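# Pair the matching socks and stack them flat

## Task

Work out which two of the four socks match, then lay that pair flat on the table with one sock directly over the other, toe over toe, heel over heel and cuff over cuff. The other two socks must stay on the table, unpaired, separate from the pair.

## Robot and tools

ROBOT. Two arms, left_arm and right_arm, each on a tilted plate fixed to a shared metal frame behind them. A plate and its half of the frame count as part of that arm in proximity warnings. Each gripper has two fingers pointing along its own +z axis, closing and opening along its y axis. The reported end_effector_position is the spot between the finger pads, roughly 1 cm short of the tips.

FRAMES. Scene frame: origin at table height, midway between the nominal bases, +z up, +x out over the table, +y toward left_arm. Image left and right do not follow arm names. Every hand pose, velocity, target and wrist-camera pose is given in that arm's own base frame, not the scene frame. Calibrated bases in scene frame: left_arm at (-0.045, +0.232, +0.091) m, quat_wxyz (+0.968, -0.241, +0.071, -0.018), with gravity-up in its frame (-0.128, -0.470, +0.873); right_arm at (-0.020, -0.246, +0.091) m, quat_wxyz (+0.968, +0.243, +0.066, +0.001), up (-0.128, +0.470, +0.873). Fixed cameras and the table use the scene frame. Reported hand positions may be off by a few centimetres, more when reaching far.

ROW FORMAT (shared by execute_actions and move). One row is 16 numbers covering both arms, even if only one moves: left_arm x, y, z, qw, qx, qy, qz, opening, then right_arm the same eight. x, y, z are an absolute gripper position in metres and the quaternion an absolute orientation (w first), both in that arm's base frame, so each row is a pose per arm. Opening runs -1 (closed) to +1 (fully open, 0.094 m); 0 is a real command, so resend the current value to leave a gripper alone.

execute_actions(actions, cameras). actions is a list of up to 15 actions; each action is a list of up to 15 rows, one per 1/30 s step, with the last row held for any remaining steps of the action's 15. Any target more than 0.6 m from that gripper's current position along any of its axes rejects that action for both arms; a malformed action or a failing first action rejects the whole call. An empty list just returns state and images. To hold orientation, repeat the same quaternion every row rather than copying the drifted reported one. For an idle arm, resend its last reported pose and wanted opening every call; commanding the measured pose can relieve a press.

move(target, speed, blend, opening_speed, blocking, cameras). target is one 16-number row or a list of up to 15 rows, in the row format above, without the 0.6 m check; grippers travel in straight lines from their Hand target, turning the short way. speed in m/s, 0.002 to 0.5, default 0.25 (turn rate up to twice that in rad/s), one value or one per target. blend in metres rounds corners at intermediate targets; 0 stops at each. opening_speed (0.2 or more, per second on the -1..1 scale) ramps the fingers; use a low value to close gently on soft items. The first row's openings go out at the start; openings in later rows are applied only after all arms stop there. Everything is capped at 10 s total. blocking=false returns after about 0.5 s while motion continues; a new move replaces the running one. Paths ignore obstacles and the other arm; keep away from an arm's own base, which can flip its shoulder posture. Faster motion means larger lag, overshoot and harder impacts; aiming far past a contact presses harder. The result adds a move: line with the ending (done, off_target, moving, held, fault) and limits (paced = pose clipped, held = steps withheld). An arm not named is done: resting within 10 mm and 2 degrees. Neither done nor off_target tells you about contact.

wait(seconds 0 to 10, cameras) lets time pass while arms hold their commands. stop(cameras) brakes a running move. zoom_image(camera, region) enlarges a region [x0, y0, x1, y1] in pixels, at most 504 by 504, of the latest image from cam_high, cam_left_wrist or cam_right_wrist. finished_scene(scene) ends the current scene with its number; it is final.

CONTROL DETAILS. Each step the command is clipped to within 100 mm and 20 degrees of the measured pose, then reached by damped inverse kinematics, position first. An action may stop short; the Hand target line shows where the arm is now heading, so send the remainder next. Friction and weight can leave a gripper a centimetre or more off in free air without any contact. Joint ranges (rad): waist -2.618 to 3.054, shoulder 0.000 to 3.142, elbow 0.000 to 3.142 (straight at 2.901), wrist pitch -1.571 to 1.571, wrist yaw -1.571 to 1.571, wrist roll -2.094 to 2.094.

RESULT LINES. grip_measured is finger opening on the command scale (reads up to ~1.6 mm wide when empty); the last Joint positions entry is the opening in metres. Fingers track the command until force limit, so contact is not visible there; release by commanding well above grip_measured. Pads squeeze about 50 to 64 N each. grip_effort_nm is motor effort in N m (negative closing), with offset and friction, not a pad force. Joint torques include gravity, carry offsets and noise; numbers 1 to 3 wrap at ±28 N m. "within noise" for joint velocities means the arm is still. Tool commands shows current gripper commands.

HEAT. Holding loads, stretched poses or pushing at unreachable targets heat motors. MOTOR HOT appears at 75 °C; at 90 °C an OVER-TEMPERATURE FAULT folds that arm and disables it; at 100 °C it collapses.

CAMERAS. cam_high (fixed, 672x504) and cam_left_wrist, cam_right_wrist (672x504 each); calibration lines give K, distortion and T_world_to_cam (fixed: scene to camera; wrist: base to camera), with small errors.

AVOID. Nothing may leave the table, even briefly set down. No dropping, releasing moving items, slamming, hard pushes or arm-to-arm collisions (the clearance check does not protect grippers or wrist cameras from each other); every arm stop is costly. Move smoothly with modest effort.

Each tool is called by a JSON object that holds its "api" and its "payload".

## Session

{"api": "execute_actions", "payload": {"actions": []}}

Scene clock: 0.00 s.
left_arm: end_effector_position=(+0.4508, -0.2235, +0.2616) grip_measured=+1.000 grip_effort_nm=n/a end_effector_quat_wxyz=(+0.595, +0.526, +0.607, +0.001) | right_arm: end_effector_position=(-0.1004, -0.1813, +0.1024) grip_measured=+1.000 grip_effort_nm=n/a end_effector_quat_wxyz=(+0.045, +0.918, +0.074, -0.388)
Joint positions: left_arm=[-0.338 1.594 1.166 0.112 0.357 0.83 0.094] | right_arm=[-1.417 1.144 0.654 -1.035 0.801 1.543 0.094]
Joint velocities: within noise
Joint torques (N m): no reading
Heat: left arm: 32 °C; right arm: 30 °C.
Hand target: left_arm +0.4470, -0.2301, +0.2748; +0.607, +0.529, +0.593, -0.002 | right_arm -0.1020, -0.1823, +0.1054; +0.050, +0.916, +0.070, -0.393
Tool commands: left_gripper/opening=+1.0 right_gripper/opening=+1.0
camera_calibration:
cam_left_wrist: T_world_to_cam=[[-0.6659, -0.517988, -0.536904, 0.326365], [-0.00376134, 0.721992, -0.691891, 0.38746], [0.746032, -0.458711, -0.482723, -0.225944], [0, 0, 0, 1]] pos_world=[0.387345, -0.214333, 0.334239]
cam_right_wrist: T_world_to_cam=[[-0.272133, 0.960931, 0.0505572, 0.14593], [0.831628, 0.261296, -0.49002, 0.217957], [-0.484086, -0.0913057, -0.870244, 0.113689], [0, 0, 0, 1]] pos_world=[-0.0865116, -0.186799, 0.198362]

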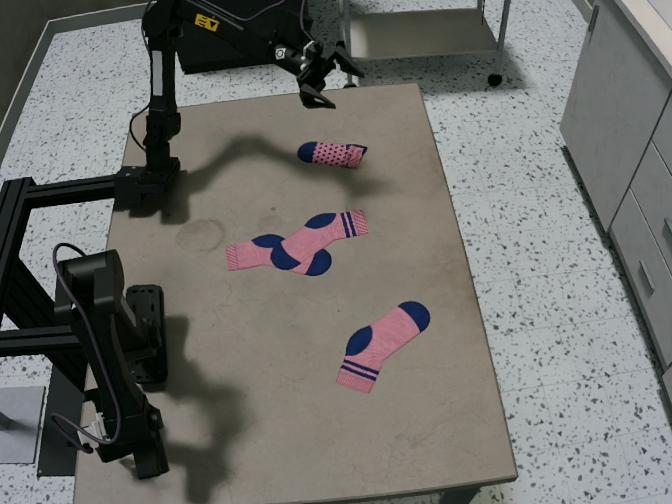

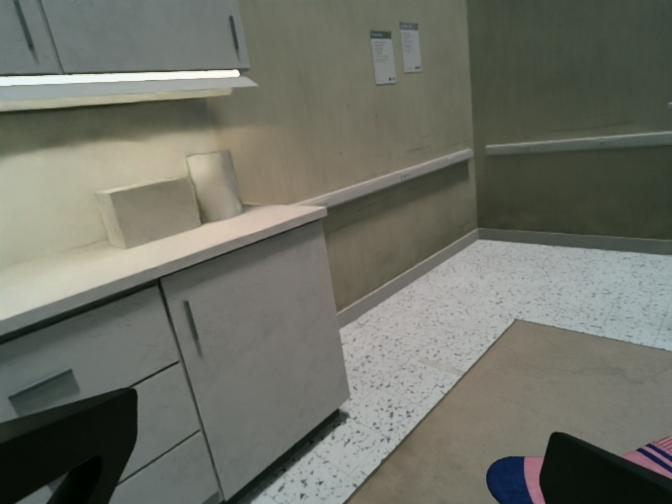

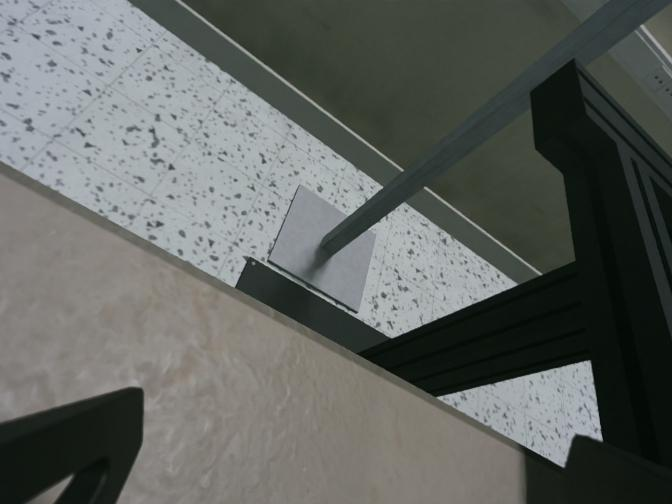

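Scene 1 done. Zoom for scene 2.

{"api": "zoom_image", "payload": {"camera": "cam_high", "region": [210, 120, 450, 410]}}

{"api": "zoom_image", "payload": {"camera": "cam_high", "region": [215, 190, 385, 290]}}

Scaled by 1.738.

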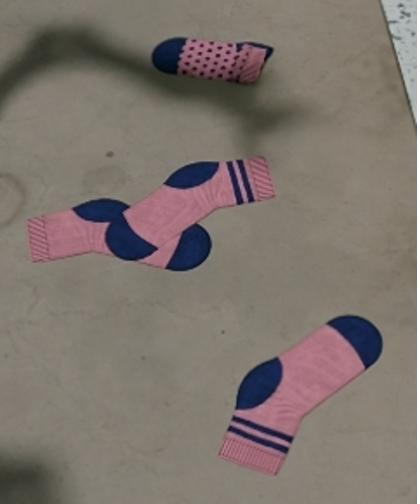

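Scaled by 2.965.

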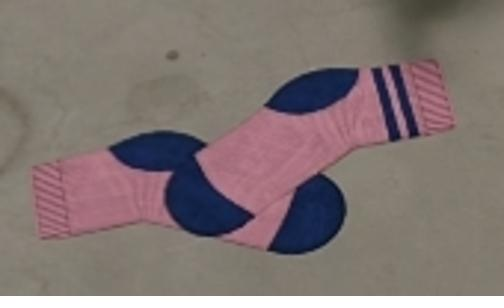

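{"api": "move", "payload": {"target": [[0.2078,-0.1055,0.2705,0.306,0.409,0.799,0.317,1,0.094,-0.1597,0.2475,0.066,0.001,0.968,-0.243,-1],[0.2078,-0.1055,0.2705,0.306,0.409,0.799,0.317,1,0.3717,-0.0749,0.1207,0.066,0.001,0.968,-0.243,-1]], "cameras": ["cam_high","cam_right_wrist"], "speed": 0.3, "blend": 0.05}}

Scene clock: 33.97 s.
left_arm: end_effector_position=(+0.2071, -0.1030, +0.2635) grip_measured=+1.000 grip_effort_nm=-0.017 end_effector_quat_wxyz=(+0.298, +0.410, +0.803, +0.314) | right_arm: end_effector_position=(+0.3617, -0.0782, +0.1162) grip_measured=-0.986 grip_effort_nm=-0.764 end_effector_quat_wxyz=(+0.052, +0.000, +0.969, -0.240)
Joint positions: left_arm=[-1.107 1.176 1.267 -1.509 -0.886 -0.09 0.094] | right_arm=[0.011 1.823 1.458 -1.096 0.485 -0.017 0.001]
Joint velocities: within noise
Joint torques (N m): left_arm=[-1.96 2.13 6.94 0.93 -0.37 -0.09] | right_arm=[5.11 -8.53 7.23 0.41 0.06 0.08]
Heat: left arm: 34 °C; right arm: 31 °C.
Hand target: left_arm +0.2078, -0.1055, +0.2704; +0.306, +0.409, +0.799, +0.317 | right_arm +0.3714, -0.0748, +0.1208; +0.066, +0.001, +0.968, -0.243
Off the commanded pose: left_arm 0.007 m, 1 deg | right_arm 0.011 m, 2 deg.
move: off_target (right_arm)
camera_calibration:
cam_right_wrist: T_world_to_cam=[[0.10299, -0.884026, 0.455951, -0.155162], [-0.977534, -0.00520591, 0.210712, 0.365641], [-0.183901, -0.467409, -0.864702, 0.2202], [0, 0, 0, 1]] pos_world=[0.413902, -0.03234, 0.184109]
Images, in order (width x height): cam_high 672x504, cam_right_wrist 672x504.

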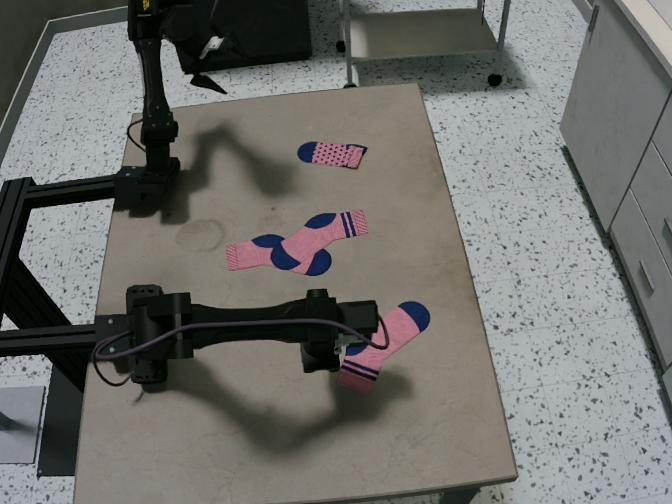

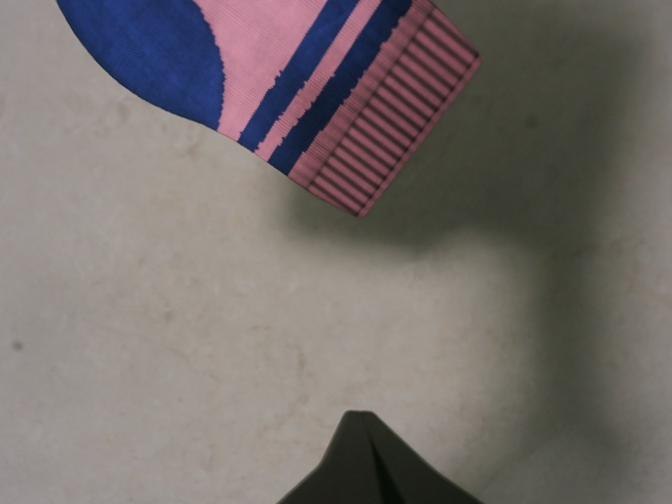

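{"api": "move", "payload": {"target": [[0.2078,-0.1055,0.2705,0.306,0.409,0.799,0.317,1,0.4475,-0.0664,0.0654,0.066,0.001,0.968,-0.243,-1],[0.2078,-0.1055,0.2705,0.306,0.409,0.799,0.317,1,0.4551,-0.0946,0.013,0.066,0.001,0.968,-0.243,-1],[0.2078,-0.1055,0.2705,0.306,0.409,0.799,0.317,1,0.3867,-0.1495,0.0326,0.066,0.001,0.968,-0.243,-1]], "cameras": ["cam_high","cam_right_wrist"], "speed": 0.1}}

Scene clock: 43.77 s.
left_arm: end_effector_position=(+0.2071, -0.1029, +0.2636) grip_measured=+1.000 grip_effort_nm=-0.012 end_effector_quat_wxyz=(+0.298, +0.410, +0.803, +0.315) | right_arm: end_effector_position=(+0.4059, -0.1360, +0.0478) grip_measured=-0.986 grip_effort_nm=-0.764 end_effector_quat_wxyz=(+0.100, -0.004, +0.968, -0.231)
Joint positions: left_arm=[-1.107 1.176 1.267 -1.509 -0.887 -0.09 0.094] | right_arm=[-0.154 1.962 1.349 -0.668 0.424 -0.224 0.001]
Joint velocities: within noise
Joint torques (N m): left_arm=[-2 1.98 6.61 0.91 -0.39 -0.12] | right_arm=[2.32 -9.8 1.99 0.47 0.32 -0.09]
Heat: left arm: 34 °C; right arm: 32 °C.
Hand target: left_arm +0.2078, -0.1055, +0.2705; +0.306, +0.409, +0.799, +0.317 | right_arm +0.3867, -0.1486, +0.0333; +0.066, +0.001, +0.968, -0.242
Off the commanded pose: left_arm 0.007 m, 1 deg | right_arm 0.028 m, 4 deg.
move: off_target (right_arm)
camera_calibration:
cam_right_wrist: T_world_to_cam=[[0.0889646, -0.888683, 0.449808, -0.174215], [-0.991874, -0.0378118, 0.121472, 0.428583], [-0.0909419, -0.45696, -0.884826, 0.106781], [0, 0, 0, 1]] pos_world=[0.45031, -0.0898223, 0.120785]
Images, in order (width x height): cam_high 672x504, cam_right_wrist 672x504.

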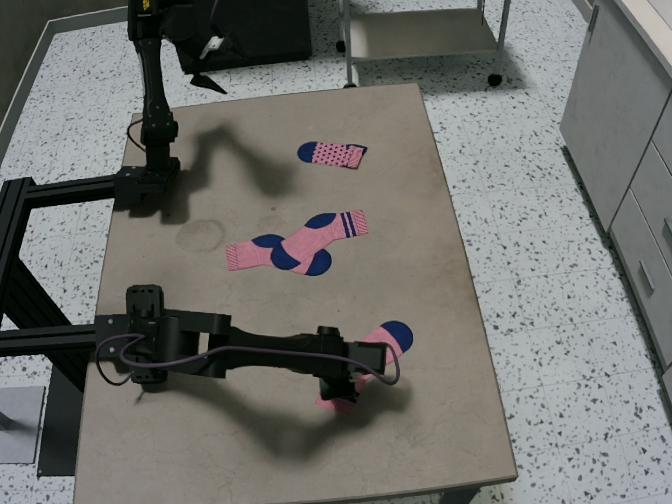

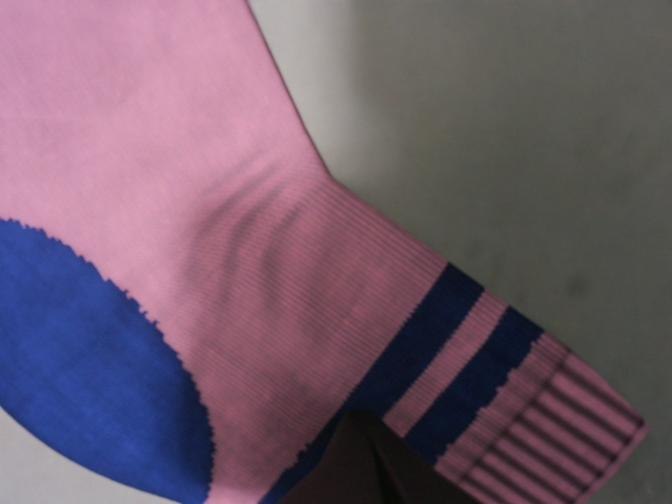

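{"api": "move", "payload": {"target": [[0.2078,-0.1055,0.2705,0.306,0.409,0.799,0.317,1,0.331,-0.187,0.049,0.066,0.001,0.968,-0.243,-1]], "cameras": [], "speed": 0.1}}

{"api": "move", "payload": {"target": [[0.2078,-0.1055,0.2705,0.306,0.409,0.799,0.317,1,0.331,-0.155,0.12,0.066,0.001,0.968,-0.243,-1],[0.2078,-0.1055,0.2705,0.306,0.409,0.799,0.317,1,0.26,0.1,0.12,0.066,0.001,0.968,-0.243,-1]], "cameras": ["cam_high","cam_right_wrist"], "speed": 0.3, "blend": 0.04}}

Scene clock: 49.67 s.
left_arm: end_effector_position=(+0.2071, -0.1029, +0.2636) grip_measured=+1.000 grip_effort_nm=-0.017 end_effector_quat_wxyz=(+0.298, +0.410, +0.803, +0.315) | right_arm: end_effector_position=(+0.3488, -0.1792, +0.0618) grip_measured=-0.986 grip_effort_nm=-0.769 end_effector_quat_wxyz=(+0.095, -0.003, +0.967, -0.237)
Joint positions: left_arm=[-1.107 1.176 1.267 -1.509 -0.887 -0.09 0.094] | right_arm=[-0.303 1.772 1.149 -0.601 0.391 -0.378 0.001]
Joint velocities: within noise
Joint torques (N m): left_arm=[-1.7 1.92 6.83 0.92 -0.39 -0.11] | right_arm=[1.69 -9.13 2.03 0.48 0.27 -0.08]
Heat: left arm: 33 °C; right arm: 32 °C.
Hand target: left_arm +0.2078, -0.1055, +0.2704; +0.306, +0.409, +0.799, +0.317 | right_arm +0.3311, -0.1863, +0.0496; +0.066, +0.001, +0.968, -0.242
Off the commanded pose: left_arm 0.007 m, 1 deg | right_arm 0.023 m, 3 deg.
move: off_target (right_arm)
No camera images: "cameras" was empty.

Scene clock: 51.77 s.
left_arm: end_effector_position=(+0.2071, -0.1029, +0.2636) grip_measured=+1.000 grip_effort_nm=-0.017 end_effector_quat_wxyz=(+0.298, +0.410, +0.803, +0.315) | right_arm: end_effector_position=(+0.2577, +0.0963, +0.1170) grip_measured=-0.986 grip_effort_nm=-0.764 end_effector_quat_wxyz=(+0.068, -0.002, +0.967, -0.245)
Joint positions: left_arm=[-1.107 1.176 1.267 -1.509 -0.887 -0.09 0.094] | right_arm=[0.653 1.727 1.334 -1.384 0.473 0.7 0.001]
Joint velocities: within noise
Joint torques (N m): left_arm=[-1.89 1.94 6.78 0.91 -0.37 -0.08] | right_arm=[3.64 -4.46 7.66 0.16 -0.07 0.05]
Heat: left arm: 33 °C; right arm: 32 °C.
Hand target: left_arm +0.2078, -0.1055, +0.2704; +0.306, +0.409, +0.799, +0.317 | right_arm +0.2599, +0.1000, +0.1200; +0.066, +0.001, +0.968, -0.243
Off the commanded pose: left_arm 0.007 m, 1 deg | right_arm 0.005 m, 0 deg.
move: done; blend cut to 0.0386 m at target 1
camera_calibration:
cam_right_wrist: T_world_to_cam=[[0.0983777, -0.878437, 0.467622, 0.00871806], [-0.983192, -0.0131733, 0.182096, 0.270324], [-0.1538, -0.477677, -0.864969, 0.276555], [0, 0, 0, 1]] pos_world=[0.307457, 0.143323, 0.18591]
Images, in order (width x height): cam_high 672x504, cam_right_wrist 672x504.

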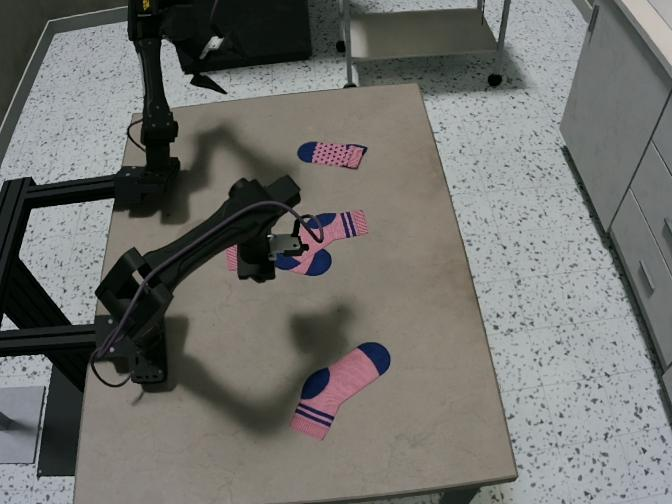

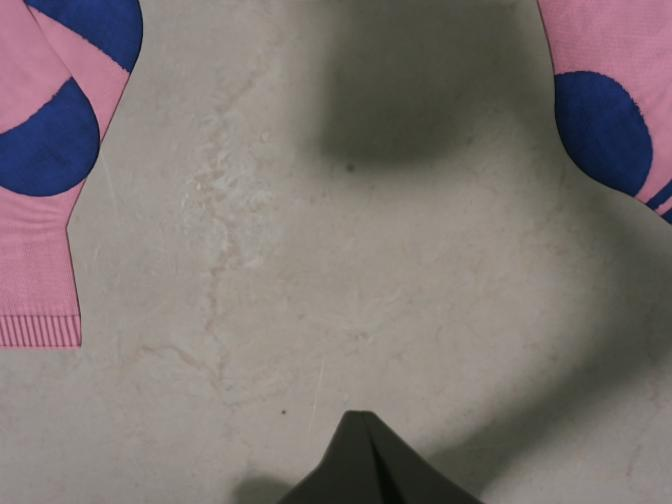

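{"api": "move", "payload": {"target": [[0.2078,-0.1055,0.2705,0.306,0.409,0.799,0.317,1,0.49,0.28,-0.06,0.2067,0.623,0.741,-0.1437,0]], "cameras": ["cam_high","cam_right_wrist"], "speed": 0.3}}

Scene clock: 62.77 s.
left_arm: end_effector_position=(+0.2071, -0.1029, +0.2636) grip_measured=+1.000 grip_effort_nm=-0.007 end_effector_quat_wxyz=(+0.298, +0.410, +0.803, +0.315) | right_arm: end_effector_position=(+0.4882, +0.2738, -0.0529) grip_measured=-0.002 grip_effort_nm=0.090 end_effector_quat_wxyz=(+0.235, +0.599, +0.765, -0.016)
Joint positions: left_arm=[-1.107 1.176 1.267 -1.509 -0.887 -0.09 0.094] | right_arm=[0.653 2.999 2.835 -1.313 0.467 1.96 0.047]
Joint velocities: within noise
Joint torques (N m): left_arm=[-1.92 1.96 6.79 0.95 -0.39 -0.11] | right_arm=[7.71 -12.86 7.92 1.02 0.07 0.07]
Heat: left arm: 33 °C; right arm: 32 °C.
Hand target: left_arm +0.2078, -0.1055, +0.2704; +0.306, +0.409, +0.799, +0.317 | right_arm +0.4891, +0.2794, -0.0599; +0.240, +0.599, +0.764, -0.010
Off the commanded pose: left_arm 0.007 m, 1 deg | right_arm 0.010 m, 15 deg.
elbow stopped short (right arm): the move would have taken joint 3 (elbow) straighter than the controller allows.
move: off_target (right_arm)
camera_calibration:
cam_right_wrist: T_world_to_cam=[[-0.888365, -0.399961, -0.225475, 0.535559], [-0.375981, 0.915568, -0.142737, -0.0377068], [0.263527, -0.0420285, -0.963736, -0.0783669], [0, 0, 0, 1]] pos_world=[0.482246, 0.245432, 0.0398478]
Images, in order (width x height): cam_high 672x504, cam_right_wrist 672x504.

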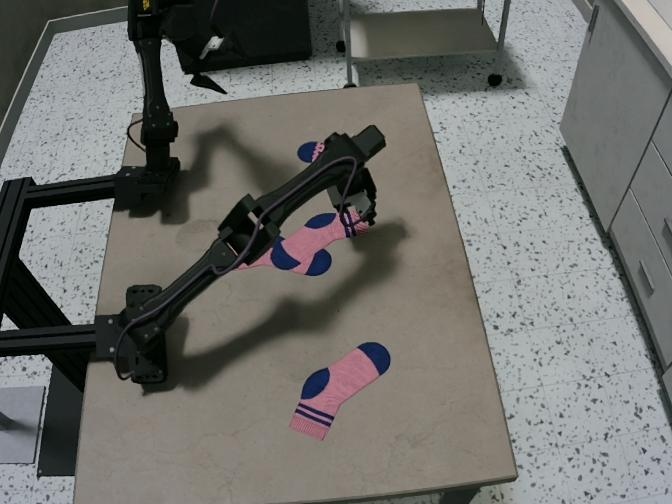

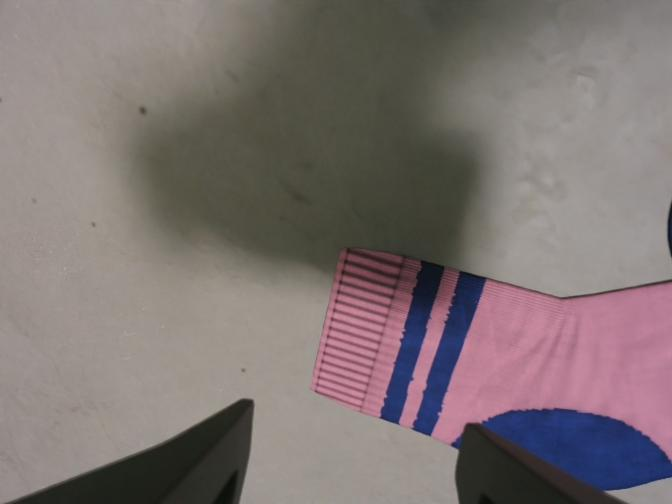

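{"api": "move", "payload": {"target": [[0.2078,-0.1055,0.2705,0.306,0.409,0.799,0.317,1,0.51,0.285,-0.128,0.2067,0.623,0.741,-0.1437,-0.1]], "cameras": ["cam_right_wrist"], "speed": 0.15}}

Scene clock: 71.33 s.
left_arm: end_effector_position=(+0.2071, -0.1029, +0.2636) grip_measured=+1.000 grip_effort_nm=-0.017 end_effector_quat_wxyz=(+0.298, +0.410, +0.803, +0.315) | right_arm: end_effector_position=(+0.5151, +0.2877, -0.1081) grip_measured=-0.098 grip_effort_nm=-0.134 end_effector_quat_wxyz=(+0.248, +0.599, +0.761, +0.036)
Joint positions: left_arm=[-1.107 1.176 1.267 -1.509 -0.887 -0.091 0.094] | right_arm=[0.643 3.114 2.835 -1.078 0.463 1.926 0.042]
Joint velocities: within noise
Joint torques (N m): left_arm=[-1.77 2.02 6.89 0.98 -0.39 -0.12] | right_arm=[7.16 -13.61 5.12 1.18 -0.06 -0.11]
Heat: left arm: 33 °C; right arm: 33 °C.
Hand target: left_arm +0.2078, -0.1055, +0.2704; +0.306, +0.409, +0.799, +0.317 | right_arm +0.5088, +0.2842, -0.1275; +0.243, +0.593, +0.767, +0.021
Off the commanded pose: left_arm 0.007 m, 1 deg | right_arm 0.021 m, 21 deg; orientation clipped.
elbow stopped short (right arm): the move would have taken joint 3 (elbow) straighter than the controller allows.
joint sent to its limit (right arm) — joint 2 (shoulder), upper limit. The joint targets are off in orientation, not in position.
move: off_target (right_arm); limits=paced
camera_calibration:
cam_right_wrist: T_world_to_cam=[[-0.856862, -0.400595, -0.324517, 0.525778], [-0.384069, 0.91592, -0.116539, -0.0413207], [0.343916, 0.0247795, -0.938673, -0.196026], [0, 0, 0, 1]] pos_world=[0.502066, 0.253328, -0.0181964]
Images, in order (width x height): cam_right_wrist 672x504.

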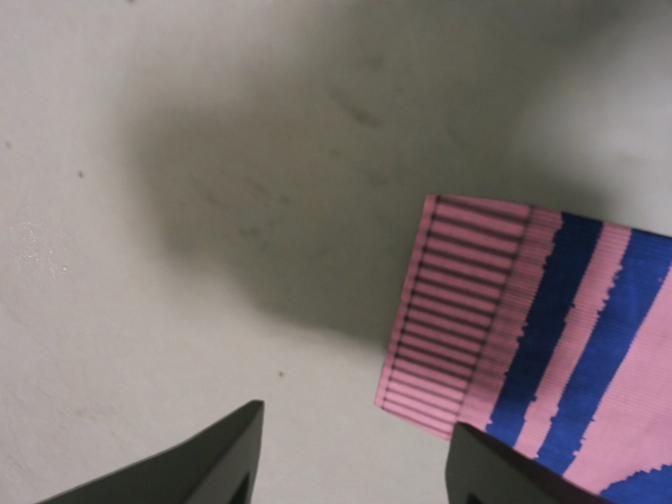

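{"api": "move", "payload": {"target": [[0.2078,-0.1055,0.2705,0.306,0.409,0.799,0.317,1,0.478,0.279,-0.129,0.2067,0.623,0.741,-0.1437,-1],[0.2078,-0.1055,0.2705,0.306,0.409,0.799,0.317,1,0.486,0.25,-0.183,0.2067,0.623,0.741,-0.1437,-1],[0.2078,-0.1055,0.2705,0.306,0.409,0.799,0.317,1,0.448,0.108,-0.117,0.2067,0.623,0.741,-0.1437,-1]], "cameras": ["cam_high","cam_right_wrist"], "speed": 0.1}}

Scene clock: 85.90 s.
left_arm: end_effector_position=(+0.2071, -0.1029, +0.2636) grip_measured=+1.000 grip_effort_nm=-0.022 end_effector_quat_wxyz=(+0.298, +0.410, +0.803, +0.315) | right_arm: end_effector_position=(+0.4604, +0.1485, -0.0951) grip_measured=-0.986 grip_effort_nm=-0.774 end_effector_quat_wxyz=(+0.200, +0.623, +0.751, -0.088)
Joint positions: left_arm=[-1.107 1.176 1.267 -1.509 -0.887 -0.091 0.094] | right_arm=[0.467 2.638 1.948 -0.882 0.44 1.853 0.001]
Joint velocities: within noise
Joint torques (N m): left_arm=[-1.7 2.02 6.76 0.96 -0.33 -0.11] | right_arm=[3.21 -10.84 2 0.47 0.6 -0.11]
Heat: left arm: 33 °C; right arm: 37 °C.
Hand target: left_arm +0.2078, -0.1055, +0.2704; +0.306, +0.409, +0.799, +0.317 | right_arm +0.4467, +0.1099, -0.1153; +0.205, +0.622, +0.742, -0.144
Off the commanded pose: left_arm 0.007 m, 1 deg | right_arm 0.048 m, 7 deg.
move: off_target (right_arm)
camera_calibration:
cam_right_wrist: T_world_to_cam=[[-0.941035, -0.327752, -0.0838575, 0.478167], [-0.313381, 0.937877, -0.14893, 0.0277985], [0.12746, -0.113869, -0.985286, -0.0457662], [0, 0, 0, 1]] pos_world=[0.464516, 0.125437, -0.000854955]
Images, in order (width x height): cam_high 672x504, cam_right_wrist 672x504.

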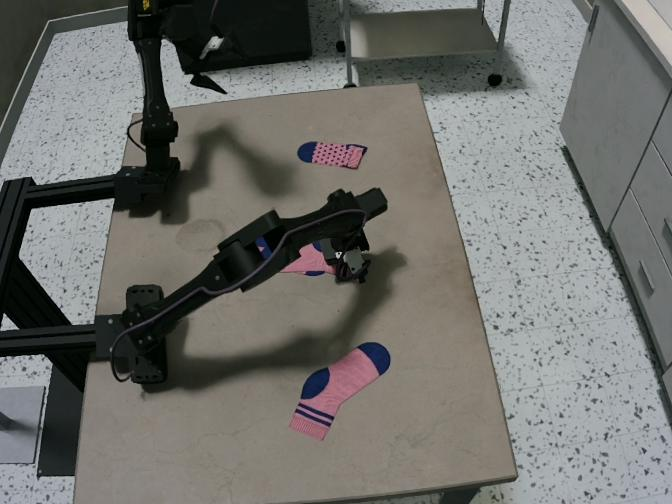

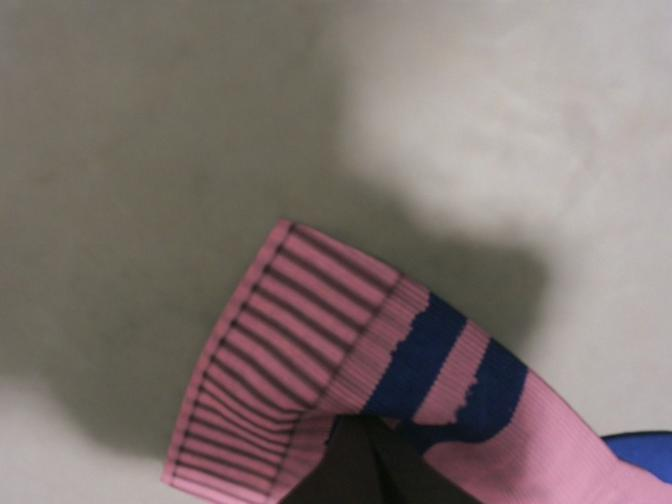

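{"api": "move", "payload": {"target": [[0.2078,-0.1055,0.2705,0.306,0.409,0.799,0.317,1,0.42,0.03,-0.083,0.2067,0.623,0.741,-0.1437,-1]], "cameras": [], "speed": 0.1}}

{"api": "move", "payload": {"target": [[0.2078,-0.1055,0.2705,0.306,0.409,0.799,0.317,1,0.40,0.08,0.02,0.2067,0.623,0.741,-0.1437,0]], "cameras": ["cam_high","cam_right_wrist"], "speed": 0.25}}

{"api": "zoom_image", "payload": {"camera": "cam_high", "region": [215, 190, 415, 310]}}

Scene clock: 90.07 s.
left_arm: end_effector_position=(+0.2071, -0.1029, +0.2636) grip_measured=+1.000 grip_effort_nm=-0.017 end_effector_quat_wxyz=(+0.298, +0.410, +0.803, +0.315) | right_arm: end_effector_position=(+0.4444, +0.0738, -0.0590) grip_measured=-0.986 grip_effort_nm=-0.769 end_effector_quat_wxyz=(+0.209, +0.622, +0.751, -0.069)
Joint positions: left_arm=[-1.107 1.176 1.267 -1.509 -0.887 -0.091 0.094] | right_arm=[0.329 2.353 1.551 -0.661 0.432 1.688 0.001]
Joint velocities: within noise
Joint torques (N m): left_arm=[-1.8 1.87 6.95 0.93 -0.38 -0.08] | right_arm=[2.22 -8.68 1.47 0.31 0.74 -0.1]
Heat: left arm: 33 °C; right arm: 36 °C.
Hand target: left_arm +0.2078, -0.1055, +0.2704; +0.306, +0.409, +0.799, +0.317 | right_arm +0.4190, +0.0330, -0.0804; +0.204, +0.622, +0.743, -0.143
Off the commanded pose: left_arm 0.007 m, 1 deg | right_arm 0.056 m, 9 deg.
move: off_target (right_arm)
No camera images: "cameras" was empty.

Scene clock: 91.47 s.
left_arm: end_effector_position=(+0.2071, -0.1029, +0.2636) grip_measured=+1.000 grip_effort_nm=-0.007 end_effector_quat_wxyz=(+0.298, +0.410, +0.803, +0.315) | right_arm: end_effector_position=(+0.3974, +0.0757, +0.0078) grip_measured=-0.002 grip_effort_nm=0.095 end_effector_quat_wxyz=(+0.197, +0.624, +0.742, -0.149)
Joint positions: left_arm=[-1.107 1.176 1.267 -1.509 -0.887 -0.091 0.094] | right_arm=[0.395 2.234 1.618 -1.048 0.492 1.817 0.047]
Joint velocities: within noise
Joint torques (N m): left_arm=[-1.78 1.99 6.93 0.93 -0.38 -0.08] | right_arm=[6.48 -12.44 6.5 0.07 0.11 0.08]
Heat: left arm: 33 °C; right arm: 36 °C.
Hand target: left_arm +0.2078, -0.1055, +0.2704; +0.306, +0.409, +0.799, +0.317 | right_arm +0.3999, +0.0800, +0.0198; +0.207, +0.623, +0.741, -0.143
Off the commanded pose: left_arm 0.007 m, 1 deg | right_arm 0.013 m, 1 deg.
move: off_target (right_arm)
camera_calibration:
cam_right_wrist: T_world_to_cam=[[-0.955299, -0.295114, 0.0176564, 0.406031], [-0.292088, 0.932895, -0.210694, 0.0840331], [0.0457073, -0.206433, -0.977393, 0.0948732], [0, 0, 0, 1]] pos_world=[0.40809, 0.0610166, 0.103265]
Images, in order (width x height): cam_high 672x504, cam_right_wrist 672x504.

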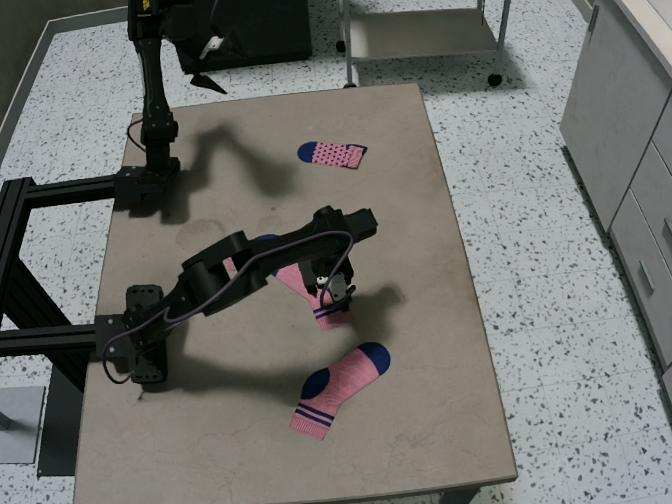

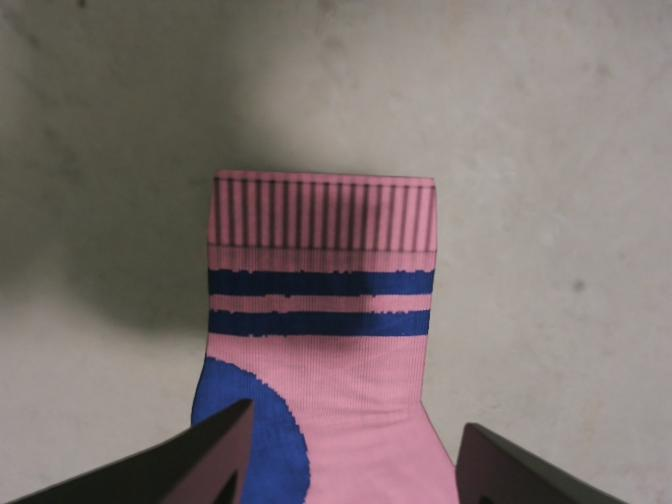

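Scaled by 2.520.

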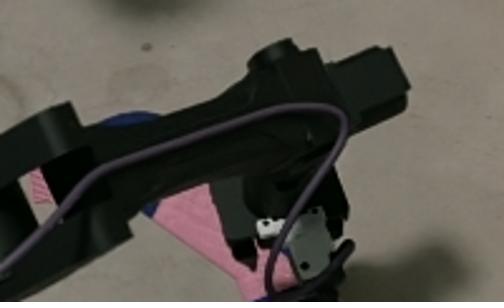

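{"api": "move", "payload": {"target": [[0.2078,-0.1055,0.2705,0.306,0.409,0.799,0.317,1,0.45,0.081,-0.017,0.1976,0.5765,0.7775,-0.156,-0.1]], "cameras": ["cam_right_wrist"], "speed": 0.15}}

Scene clock: 108.03 s.
left_arm: end_effector_position=(+0.2071, -0.1029, +0.2636) grip_measured=+1.000 grip_effort_nm=-0.017 end_effector_quat_wxyz=(+0.298, +0.410, +0.803, +0.315) | right_arm: end_effector_position=(+0.4479, +0.0813, -0.0151) grip_measured=-0.098 grip_effort_nm=-0.134 end_effector_quat_wxyz=(+0.196, +0.582, +0.775, -0.147)
Joint positions: left_arm=[-1.107 1.176 1.267 -1.509 -0.887 -0.091 0.094] | right_arm=[0.364 2.422 1.856 -1.048 0.494 1.664 0.042]
Joint velocities: within noise
Joint torques (N m): left_arm=[-1.72 1.94 6.83 0.95 -0.37 -0.1] | right_arm=[6.37 -10.81 7.15 0.19 0.13 -0.07]
Heat: left arm: 34 °C; right arm: 36 °C.
Hand target: left_arm +0.2078, -0.1055, +0.2704; +0.306, +0.409, +0.799, +0.317 | right_arm +0.4499, +0.0810, -0.0170; +0.198, +0.576, +0.777, -0.155
Off the commanded pose: left_arm 0.007 m, 1 deg | right_arm 0.003 m, 1 deg.
move: done
camera_calibration:
cam_right_wrist: T_world_to_cam=[[-0.918944, -0.392266, 0.0408541, 0.448365], [-0.391977, 0.896977, -0.204417, 0.136506], [0.0435406, -0.203861, -0.978031, 0.0720163], [0, 0, 0, 1]] pos_world=[0.462394, 0.0681168, 0.0800209]
Images, in order (width x height): cam_right_wrist 672x504.

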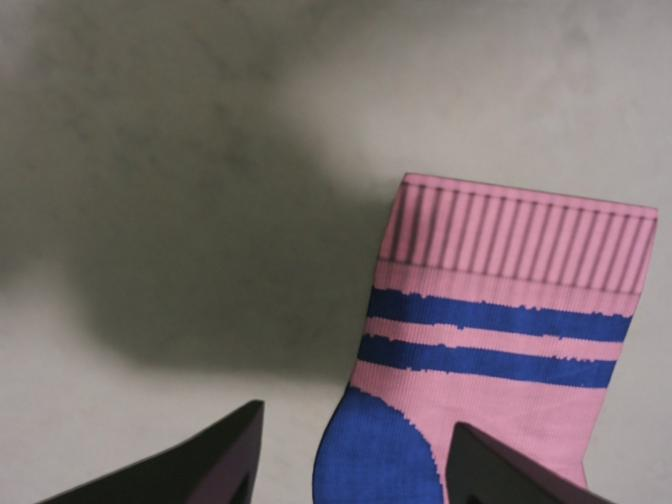

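{"api": "move", "payload": {"target": [[0.2078,-0.1055,0.2705,0.306,0.409,0.799,0.317,1,0.463,0.049,-0.0208,0.1976,0.5765,0.7775,-0.156,-0.1],[0.2078,-0.1055,0.2705,0.306,0.409,0.799,0.317,1,0.4697,0.0245,-0.0662,0.1976,0.5765,0.7775,-0.156,-0.1]], "cameras": ["cam_right_wrist"], "speed": 0.1}}

Scene clock: 114.40 s.
left_arm: end_effector_position=(+0.2071, -0.1029, +0.2636) grip_measured=+1.000 grip_effort_nm=-0.017 end_effector_quat_wxyz=(+0.298, +0.410, +0.803, +0.315) | right_arm: end_effector_position=(+0.4726, +0.0364, -0.0342) grip_measured=-0.098 grip_effort_nm=-0.125 end_effector_quat_wxyz=(+0.203, +0.576, +0.779, -0.142)
Joint positions: left_arm=[-1.107 1.176 1.267 -1.509 -0.887 -0.091 0.094] | right_arm=[0.256 2.455 1.834 -0.914 0.499 1.52 0.042]
Joint velocities: within noise
Joint torques (N m): left_arm=[-1.95 2.06 6.95 0.94 -0.36 -0.1] | right_arm=[4.79 -8.75 2.41 1.2 0.1 -0.08]
Heat: left arm: 34 °C; right arm: 36 °C.
Hand target: left_arm +0.2078, -0.1055, +0.2704; +0.306, +0.409, +0.799, +0.317 | right_arm +0.4674, +0.0246, -0.0646; +0.197, +0.577, +0.777, -0.157
Off the commanded pose: left_arm 0.007 m, 1 deg | right_arm 0.034 m, 2 deg.
move: off_target (right_arm)
camera_calibration:
cam_right_wrist: T_world_to_cam=[[-0.912127, -0.408817, 0.0298911, 0.451195], [-0.405599, 0.88959, -0.210046, 0.189052], [0.0592796, -0.203712, -0.977234, 0.0357766], [0, 0, 0, 1]] pos_world=[0.486106, 0.0235656, 0.061185]
Images, in order (width x height): cam_right_wrist 672x504.

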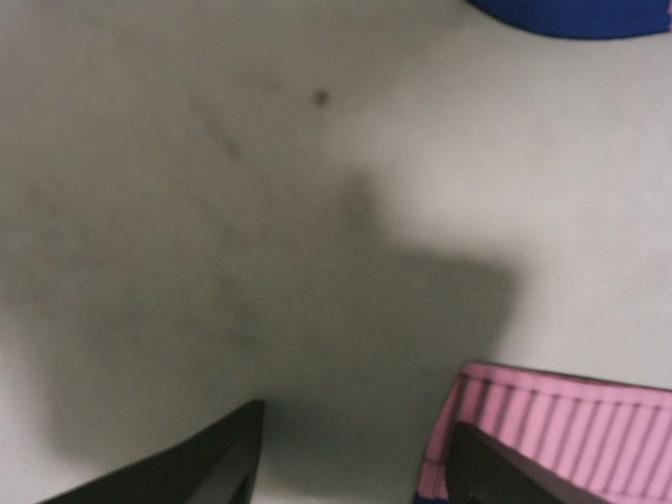

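{"api": "move", "payload": {"target": [[0.2078,-0.1055,0.2705,0.306,0.409,0.799,0.317,1,0.460,0.05,-0.012,0.1976,0.5765,0.7775,-0.156,-0.1],[0.2078,-0.1055,0.2705,0.306,0.409,0.799,0.317,1,0.444,0.048,-0.0158,0.1976,0.5765,0.7775,-0.156,-0.1],[0.2078,-0.1055,0.2705,0.306,0.409,0.799,0.317,1,0.4502,0.0217,-0.0675,0.1976,0.5765,0.7775,-0.156,-0.1]], "cameras": ["cam_right_wrist"], "speed": 0.1}}

{"api": "move", "payload": {"target": [[0.2078,-0.1055,0.2705,0.306,0.409,0.799,0.317,1,0.4502,0.0217,-0.0675,0.1976,0.5765,0.7775,-0.156,-1]], "cameras": ["cam_right_wrist"], "opening_speed": 1}}

Scene clock: 121.07 s.
left_arm: end_effector_position=(+0.2071, -0.1029, +0.2636) grip_measured=+1.000 grip_effort_nm=-0.017 end_effector_quat_wxyz=(+0.298, +0.410, +0.803, +0.315) | right_arm: end_effector_position=(+0.4430, +0.0363, -0.0397) grip_measured=-0.099 grip_effort_nm=-0.090 end_effector_quat_wxyz=(+0.192, +0.566, +0.785, -0.162)
Joint positions: left_arm=[-1.107 1.176 1.267 -1.509 -0.887 -0.091 0.094] | right_arm=[0.276 2.396 1.698 -0.889 0.508 1.53 0.042]
Joint velocities: within noise
Joint torques (N m): left_arm=[-1.7 1.94 6.93 0.91 -0.42 -0.1] | right_arm=[3.33 -8.76 2.35 1.58 0.02 -0.13]
Heat: left arm: 34 °C; right arm: 35 °C.
Hand target: left_arm +0.2078, -0.1055, +0.2704; +0.306, +0.409, +0.799, +0.317 | right_arm +0.4476, +0.0218, -0.0656; +0.196, +0.577, +0.777, -0.158
Off the commanded pose: left_arm 0.007 m, 1 deg | right_arm 0.032 m, 2 deg.
move: off_target (right_arm)
camera_calibration:
cam_right_wrist: T_world_to_cam=[[-0.905121, -0.417712, 0.0791982, 0.423519], [-0.424769, 0.880553, -0.210231, 0.184888], [0.0180779, -0.223926, -0.974438, 0.0512147], [0, 0, 0, 1]] pos_world=[0.460946, 0.0255732, 0.0552329]
Images, in order (width x height): cam_right_wrist 672x504.

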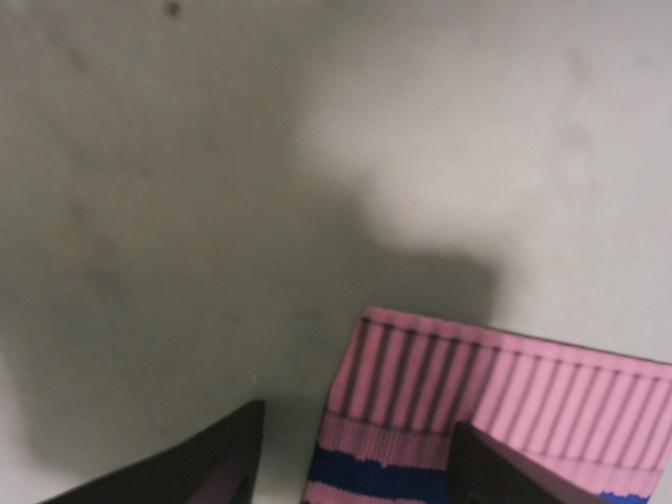

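Scene clock: 122.17 s.
left_arm: end_effector_position=(+0.2071, -0.1029, +0.2636) grip_measured=+1.000 grip_effort_nm=-0.012 end_effector_quat_wxyz=(+0.298, +0.410, +0.803, +0.315) | right_arm: end_effector_position=(+0.4448, +0.0370, -0.0393) grip_measured=-0.977 grip_effort_nm=-0.984 end_effector_quat_wxyz=(+0.194, +0.565, +0.786, -0.158)
Joint positions: left_arm=[-1.107 1.176 1.267 -1.509 -0.887 -0.091 0.094] | right_arm=[0.276 2.393 1.696 -0.88 0.506 1.523 0.001]
Joint velocities: within noise
Joint torques (N m): left_arm=[-1.83 2.09 6.9 0.91 -0.38 -0.11] | right_arm=[3.32 -8.61 2.41 1.52 0.03 -0.07]
Heat: left arm: 34 °C; right arm: 35 °C.
Hand target: left_arm +0.2078, -0.1055, +0.2704; +0.306, +0.409, +0.799, +0.317 | right_arm +0.4477, +0.0219, -0.0657; +0.197, +0.577, +0.777, -0.157
Off the commanded pose: left_arm 0.007 m, 1 deg | right_arm 0.033 m, 2 deg.
move: off_target (right_arm)
camera_calibration:
cam_right_wrist: T_world_to_cam=[[-0.903206, -0.423077, 0.0722814, 0.424447], [-0.428463, 0.878851, -0.209857, 0.186775], [0.0252611, -0.220514, -0.975057, 0.048363], [0, 0, 0, 1]] pos_world=[0.462168, 0.0260913, 0.0556731]
Images, in order (width x height): cam_right_wrist 672x504.

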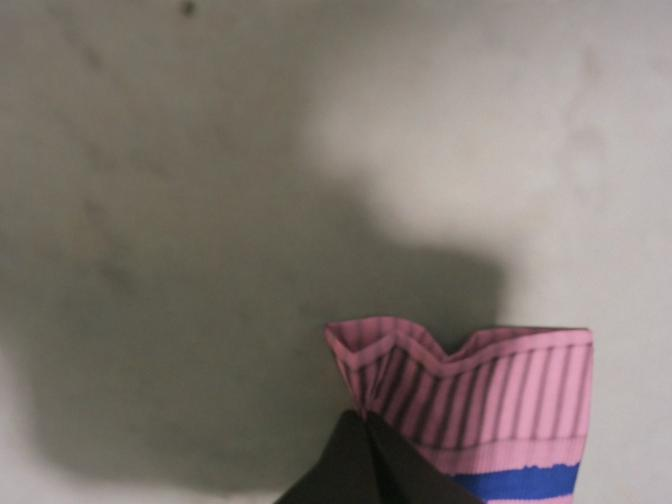

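{"api": "move", "payload": {"target": [[0.2078,-0.1055,0.2705,0.306,0.409,0.799,0.317,1,0.40,0.11,0.08,0.1976,0.5765,0.7775,-0.156,-1],[0.2078,-0.1055,0.2705,0.306,0.409,0.799,0.317,1,0.3725,0.1774,0.1981,0.1976,0.5765,0.7775,-0.156,-1]], "cameras": ["cam_high","cam_right_wrist"], "speed": 0.18, "blend": 0.04}}

{"api": "zoom_image", "payload": {"camera": "cam_high", "region": [215, 190, 415, 340]}}

Scene clock: 129.30 s.
left_arm: end_effector_position=(+0.2071, -0.1029, +0.2636) grip_measured=+1.000 grip_effort_nm=-0.017 end_effector_quat_wxyz=(+0.298, +0.410, +0.803, +0.315) | right_arm: end_effector_position=(+0.3766, +0.1745, +0.1871) grip_measured=-0.981 grip_effort_nm=-1.033 end_effector_quat_wxyz=(+0.240, +0.555, +0.795, -0.056)
Joint positions: left_arm=[-1.107 1.176 1.267 -1.509 -0.887 -0.091 0.094] | right_arm=[0.637 2.093 2.119 -1.545 0.496 1.843 0.001]
Joint velocities: within noise
Joint torques (N m): left_arm=[-1.77 1.87 6.87 0.92 -0.35 -0.09] | right_arm=[6.02 -9.95 6.65 0.56 0.09 0.09]
Heat: left arm: 34 °C; right arm: 35 °C.
Hand target: left_arm +0.2077, -0.1055, +0.2704; +0.306, +0.409, +0.799, +0.317 | right_arm +0.3724, +0.1770, +0.1975; +0.245, +0.553, +0.795, -0.050
Off the commanded pose: left_arm 0.007 m, 1 deg | right_arm 0.012 m, 13 deg.
joint sent to its limit (right arm) — joint 4 (wrist pitch), lower limit. The joint targets are off in orientation, not in position.
move: off_target (right_arm)
camera_calibration:
cam_right_wrist: T_world_to_cam=[[-0.860495, -0.490311, -0.13836, 0.439739], [-0.461295, 0.865128, -0.196878, 0.096569], [0.21623, -0.105588, -0.970616, 0.208361], [0, 0, 0, 1]] pos_world=[0.377886, 0.154065, 0.282093]
Images, in order (width x height): cam_high 672x504, cam_right_wrist 672x504.

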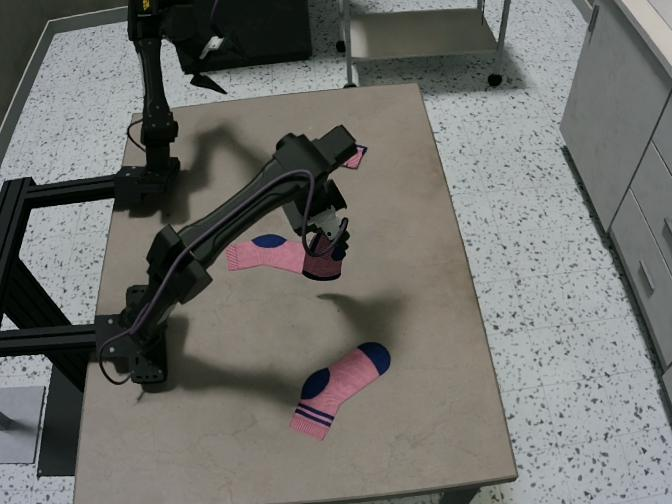

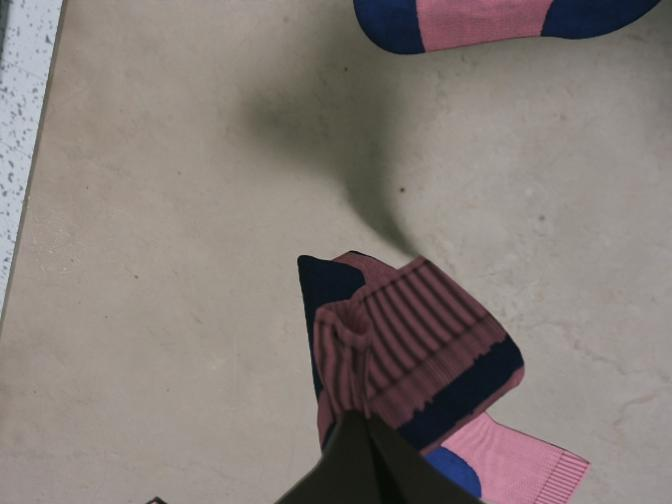

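Scaled by 2.520.

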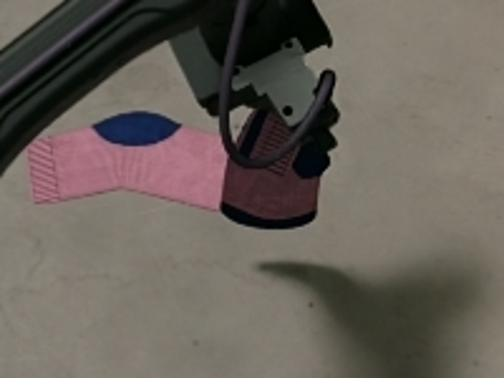

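{"api": "move", "payload": {"target": [[0.2078,-0.1055,0.2705,0.306,0.409,0.799,0.317,1,0.4586,0.0609,0.2721,-0.0276,-0.3538,0.901,-0.2502,-1]], "cameras": ["cam_high","cam_right_wrist"], "speed": 0.25}}

{"api": "zoom_image", "payload": {"camera": "cam_high", "region": [270, 230, 470, 450]}}

Scene clock: 141.97 s.
left_arm: end_effector_position=(+0.2071, -0.1029, +0.2636) grip_measured=+1.000 grip_effort_nm=-0.012 end_effector_quat_wxyz=(+0.298, +0.410, +0.803, +0.315) | right_arm: end_effector_position=(+0.4565, +0.0584, +0.2748) grip_measured=-0.981 grip_effort_nm=-1.033 end_effector_quat_wxyz=(+0.138, -0.377, +0.868, -0.291)
Joint positions: left_arm=[-1.107 1.176 1.267 -1.509 -0.887 -0.091 0.094] | right_arm=[0.332 2.137 2.485 -1.552 0.558 -0.595 0.001]
Joint velocities: within noise
Joint torques (N m): left_arm=[-1.62 1.94 7.02 0.93 -0.39 -0.1] | right_arm=[5.68 -8.42 6.86 0.85 0.08 -0.04]
Heat: left arm: 34 °C; right arm: 36 °C.
Hand target: left_arm +0.2077, -0.1055, +0.2704; +0.306, +0.409, +0.799, +0.317 | right_arm +0.4583, +0.0607, +0.2715; +0.131, -0.384, +0.865, -0.294
Off the commanded pose: left_arm 0.007 m, 1 deg | right_arm 0.004 m, 20 deg; orientation clipped.
joint sent to its limit (right arm) — joint 4 (wrist pitch), lower limit. The joint targets are off in orientation, not in position.
move: off_target (right_arm); limits=paced
camera_calibration:
cam_right_wrist: T_world_to_cam=[[0.664781, -0.456305, 0.591483, -0.435123], [-0.700558, -0.655721, 0.281511, 0.31777], [0.259393, -0.601511, -0.755579, 0.214092], [0, 0, 0, 1]] pos_world=[0.456344, 0.138599, 0.329676]
Images, in order (width x height): cam_high 672x504, cam_right_wrist 672x504.

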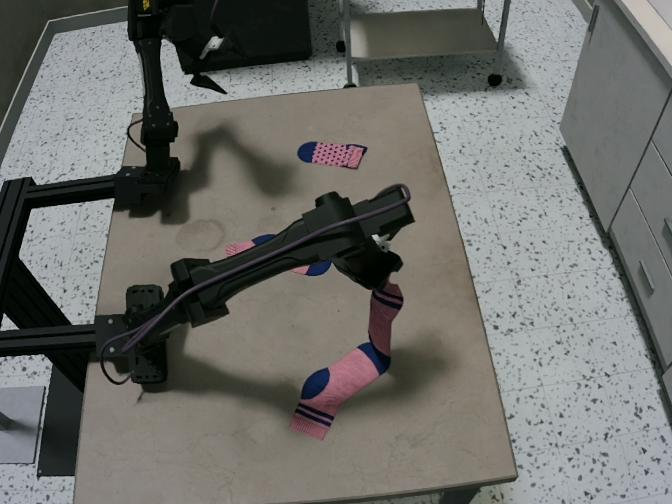

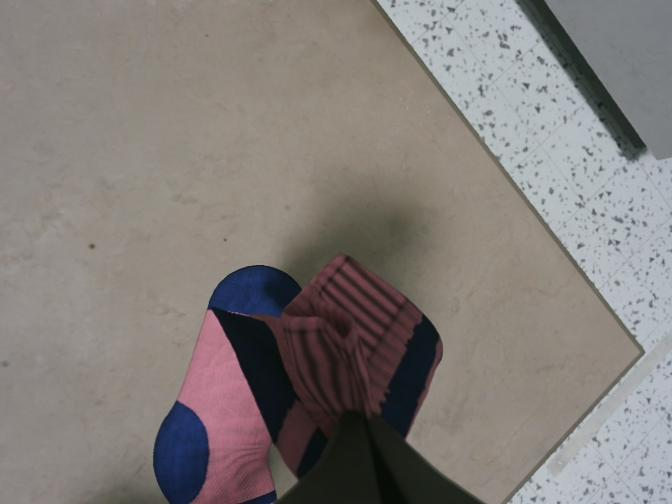

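Scaled by 2.291.

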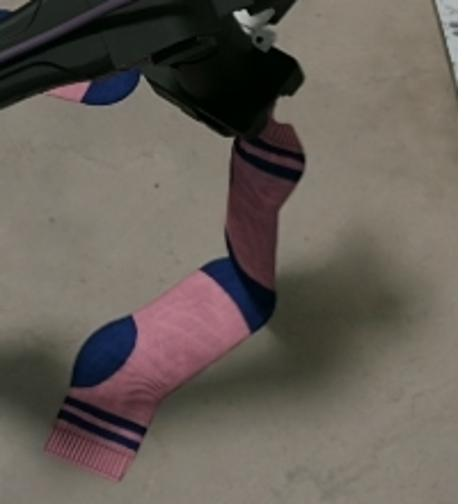

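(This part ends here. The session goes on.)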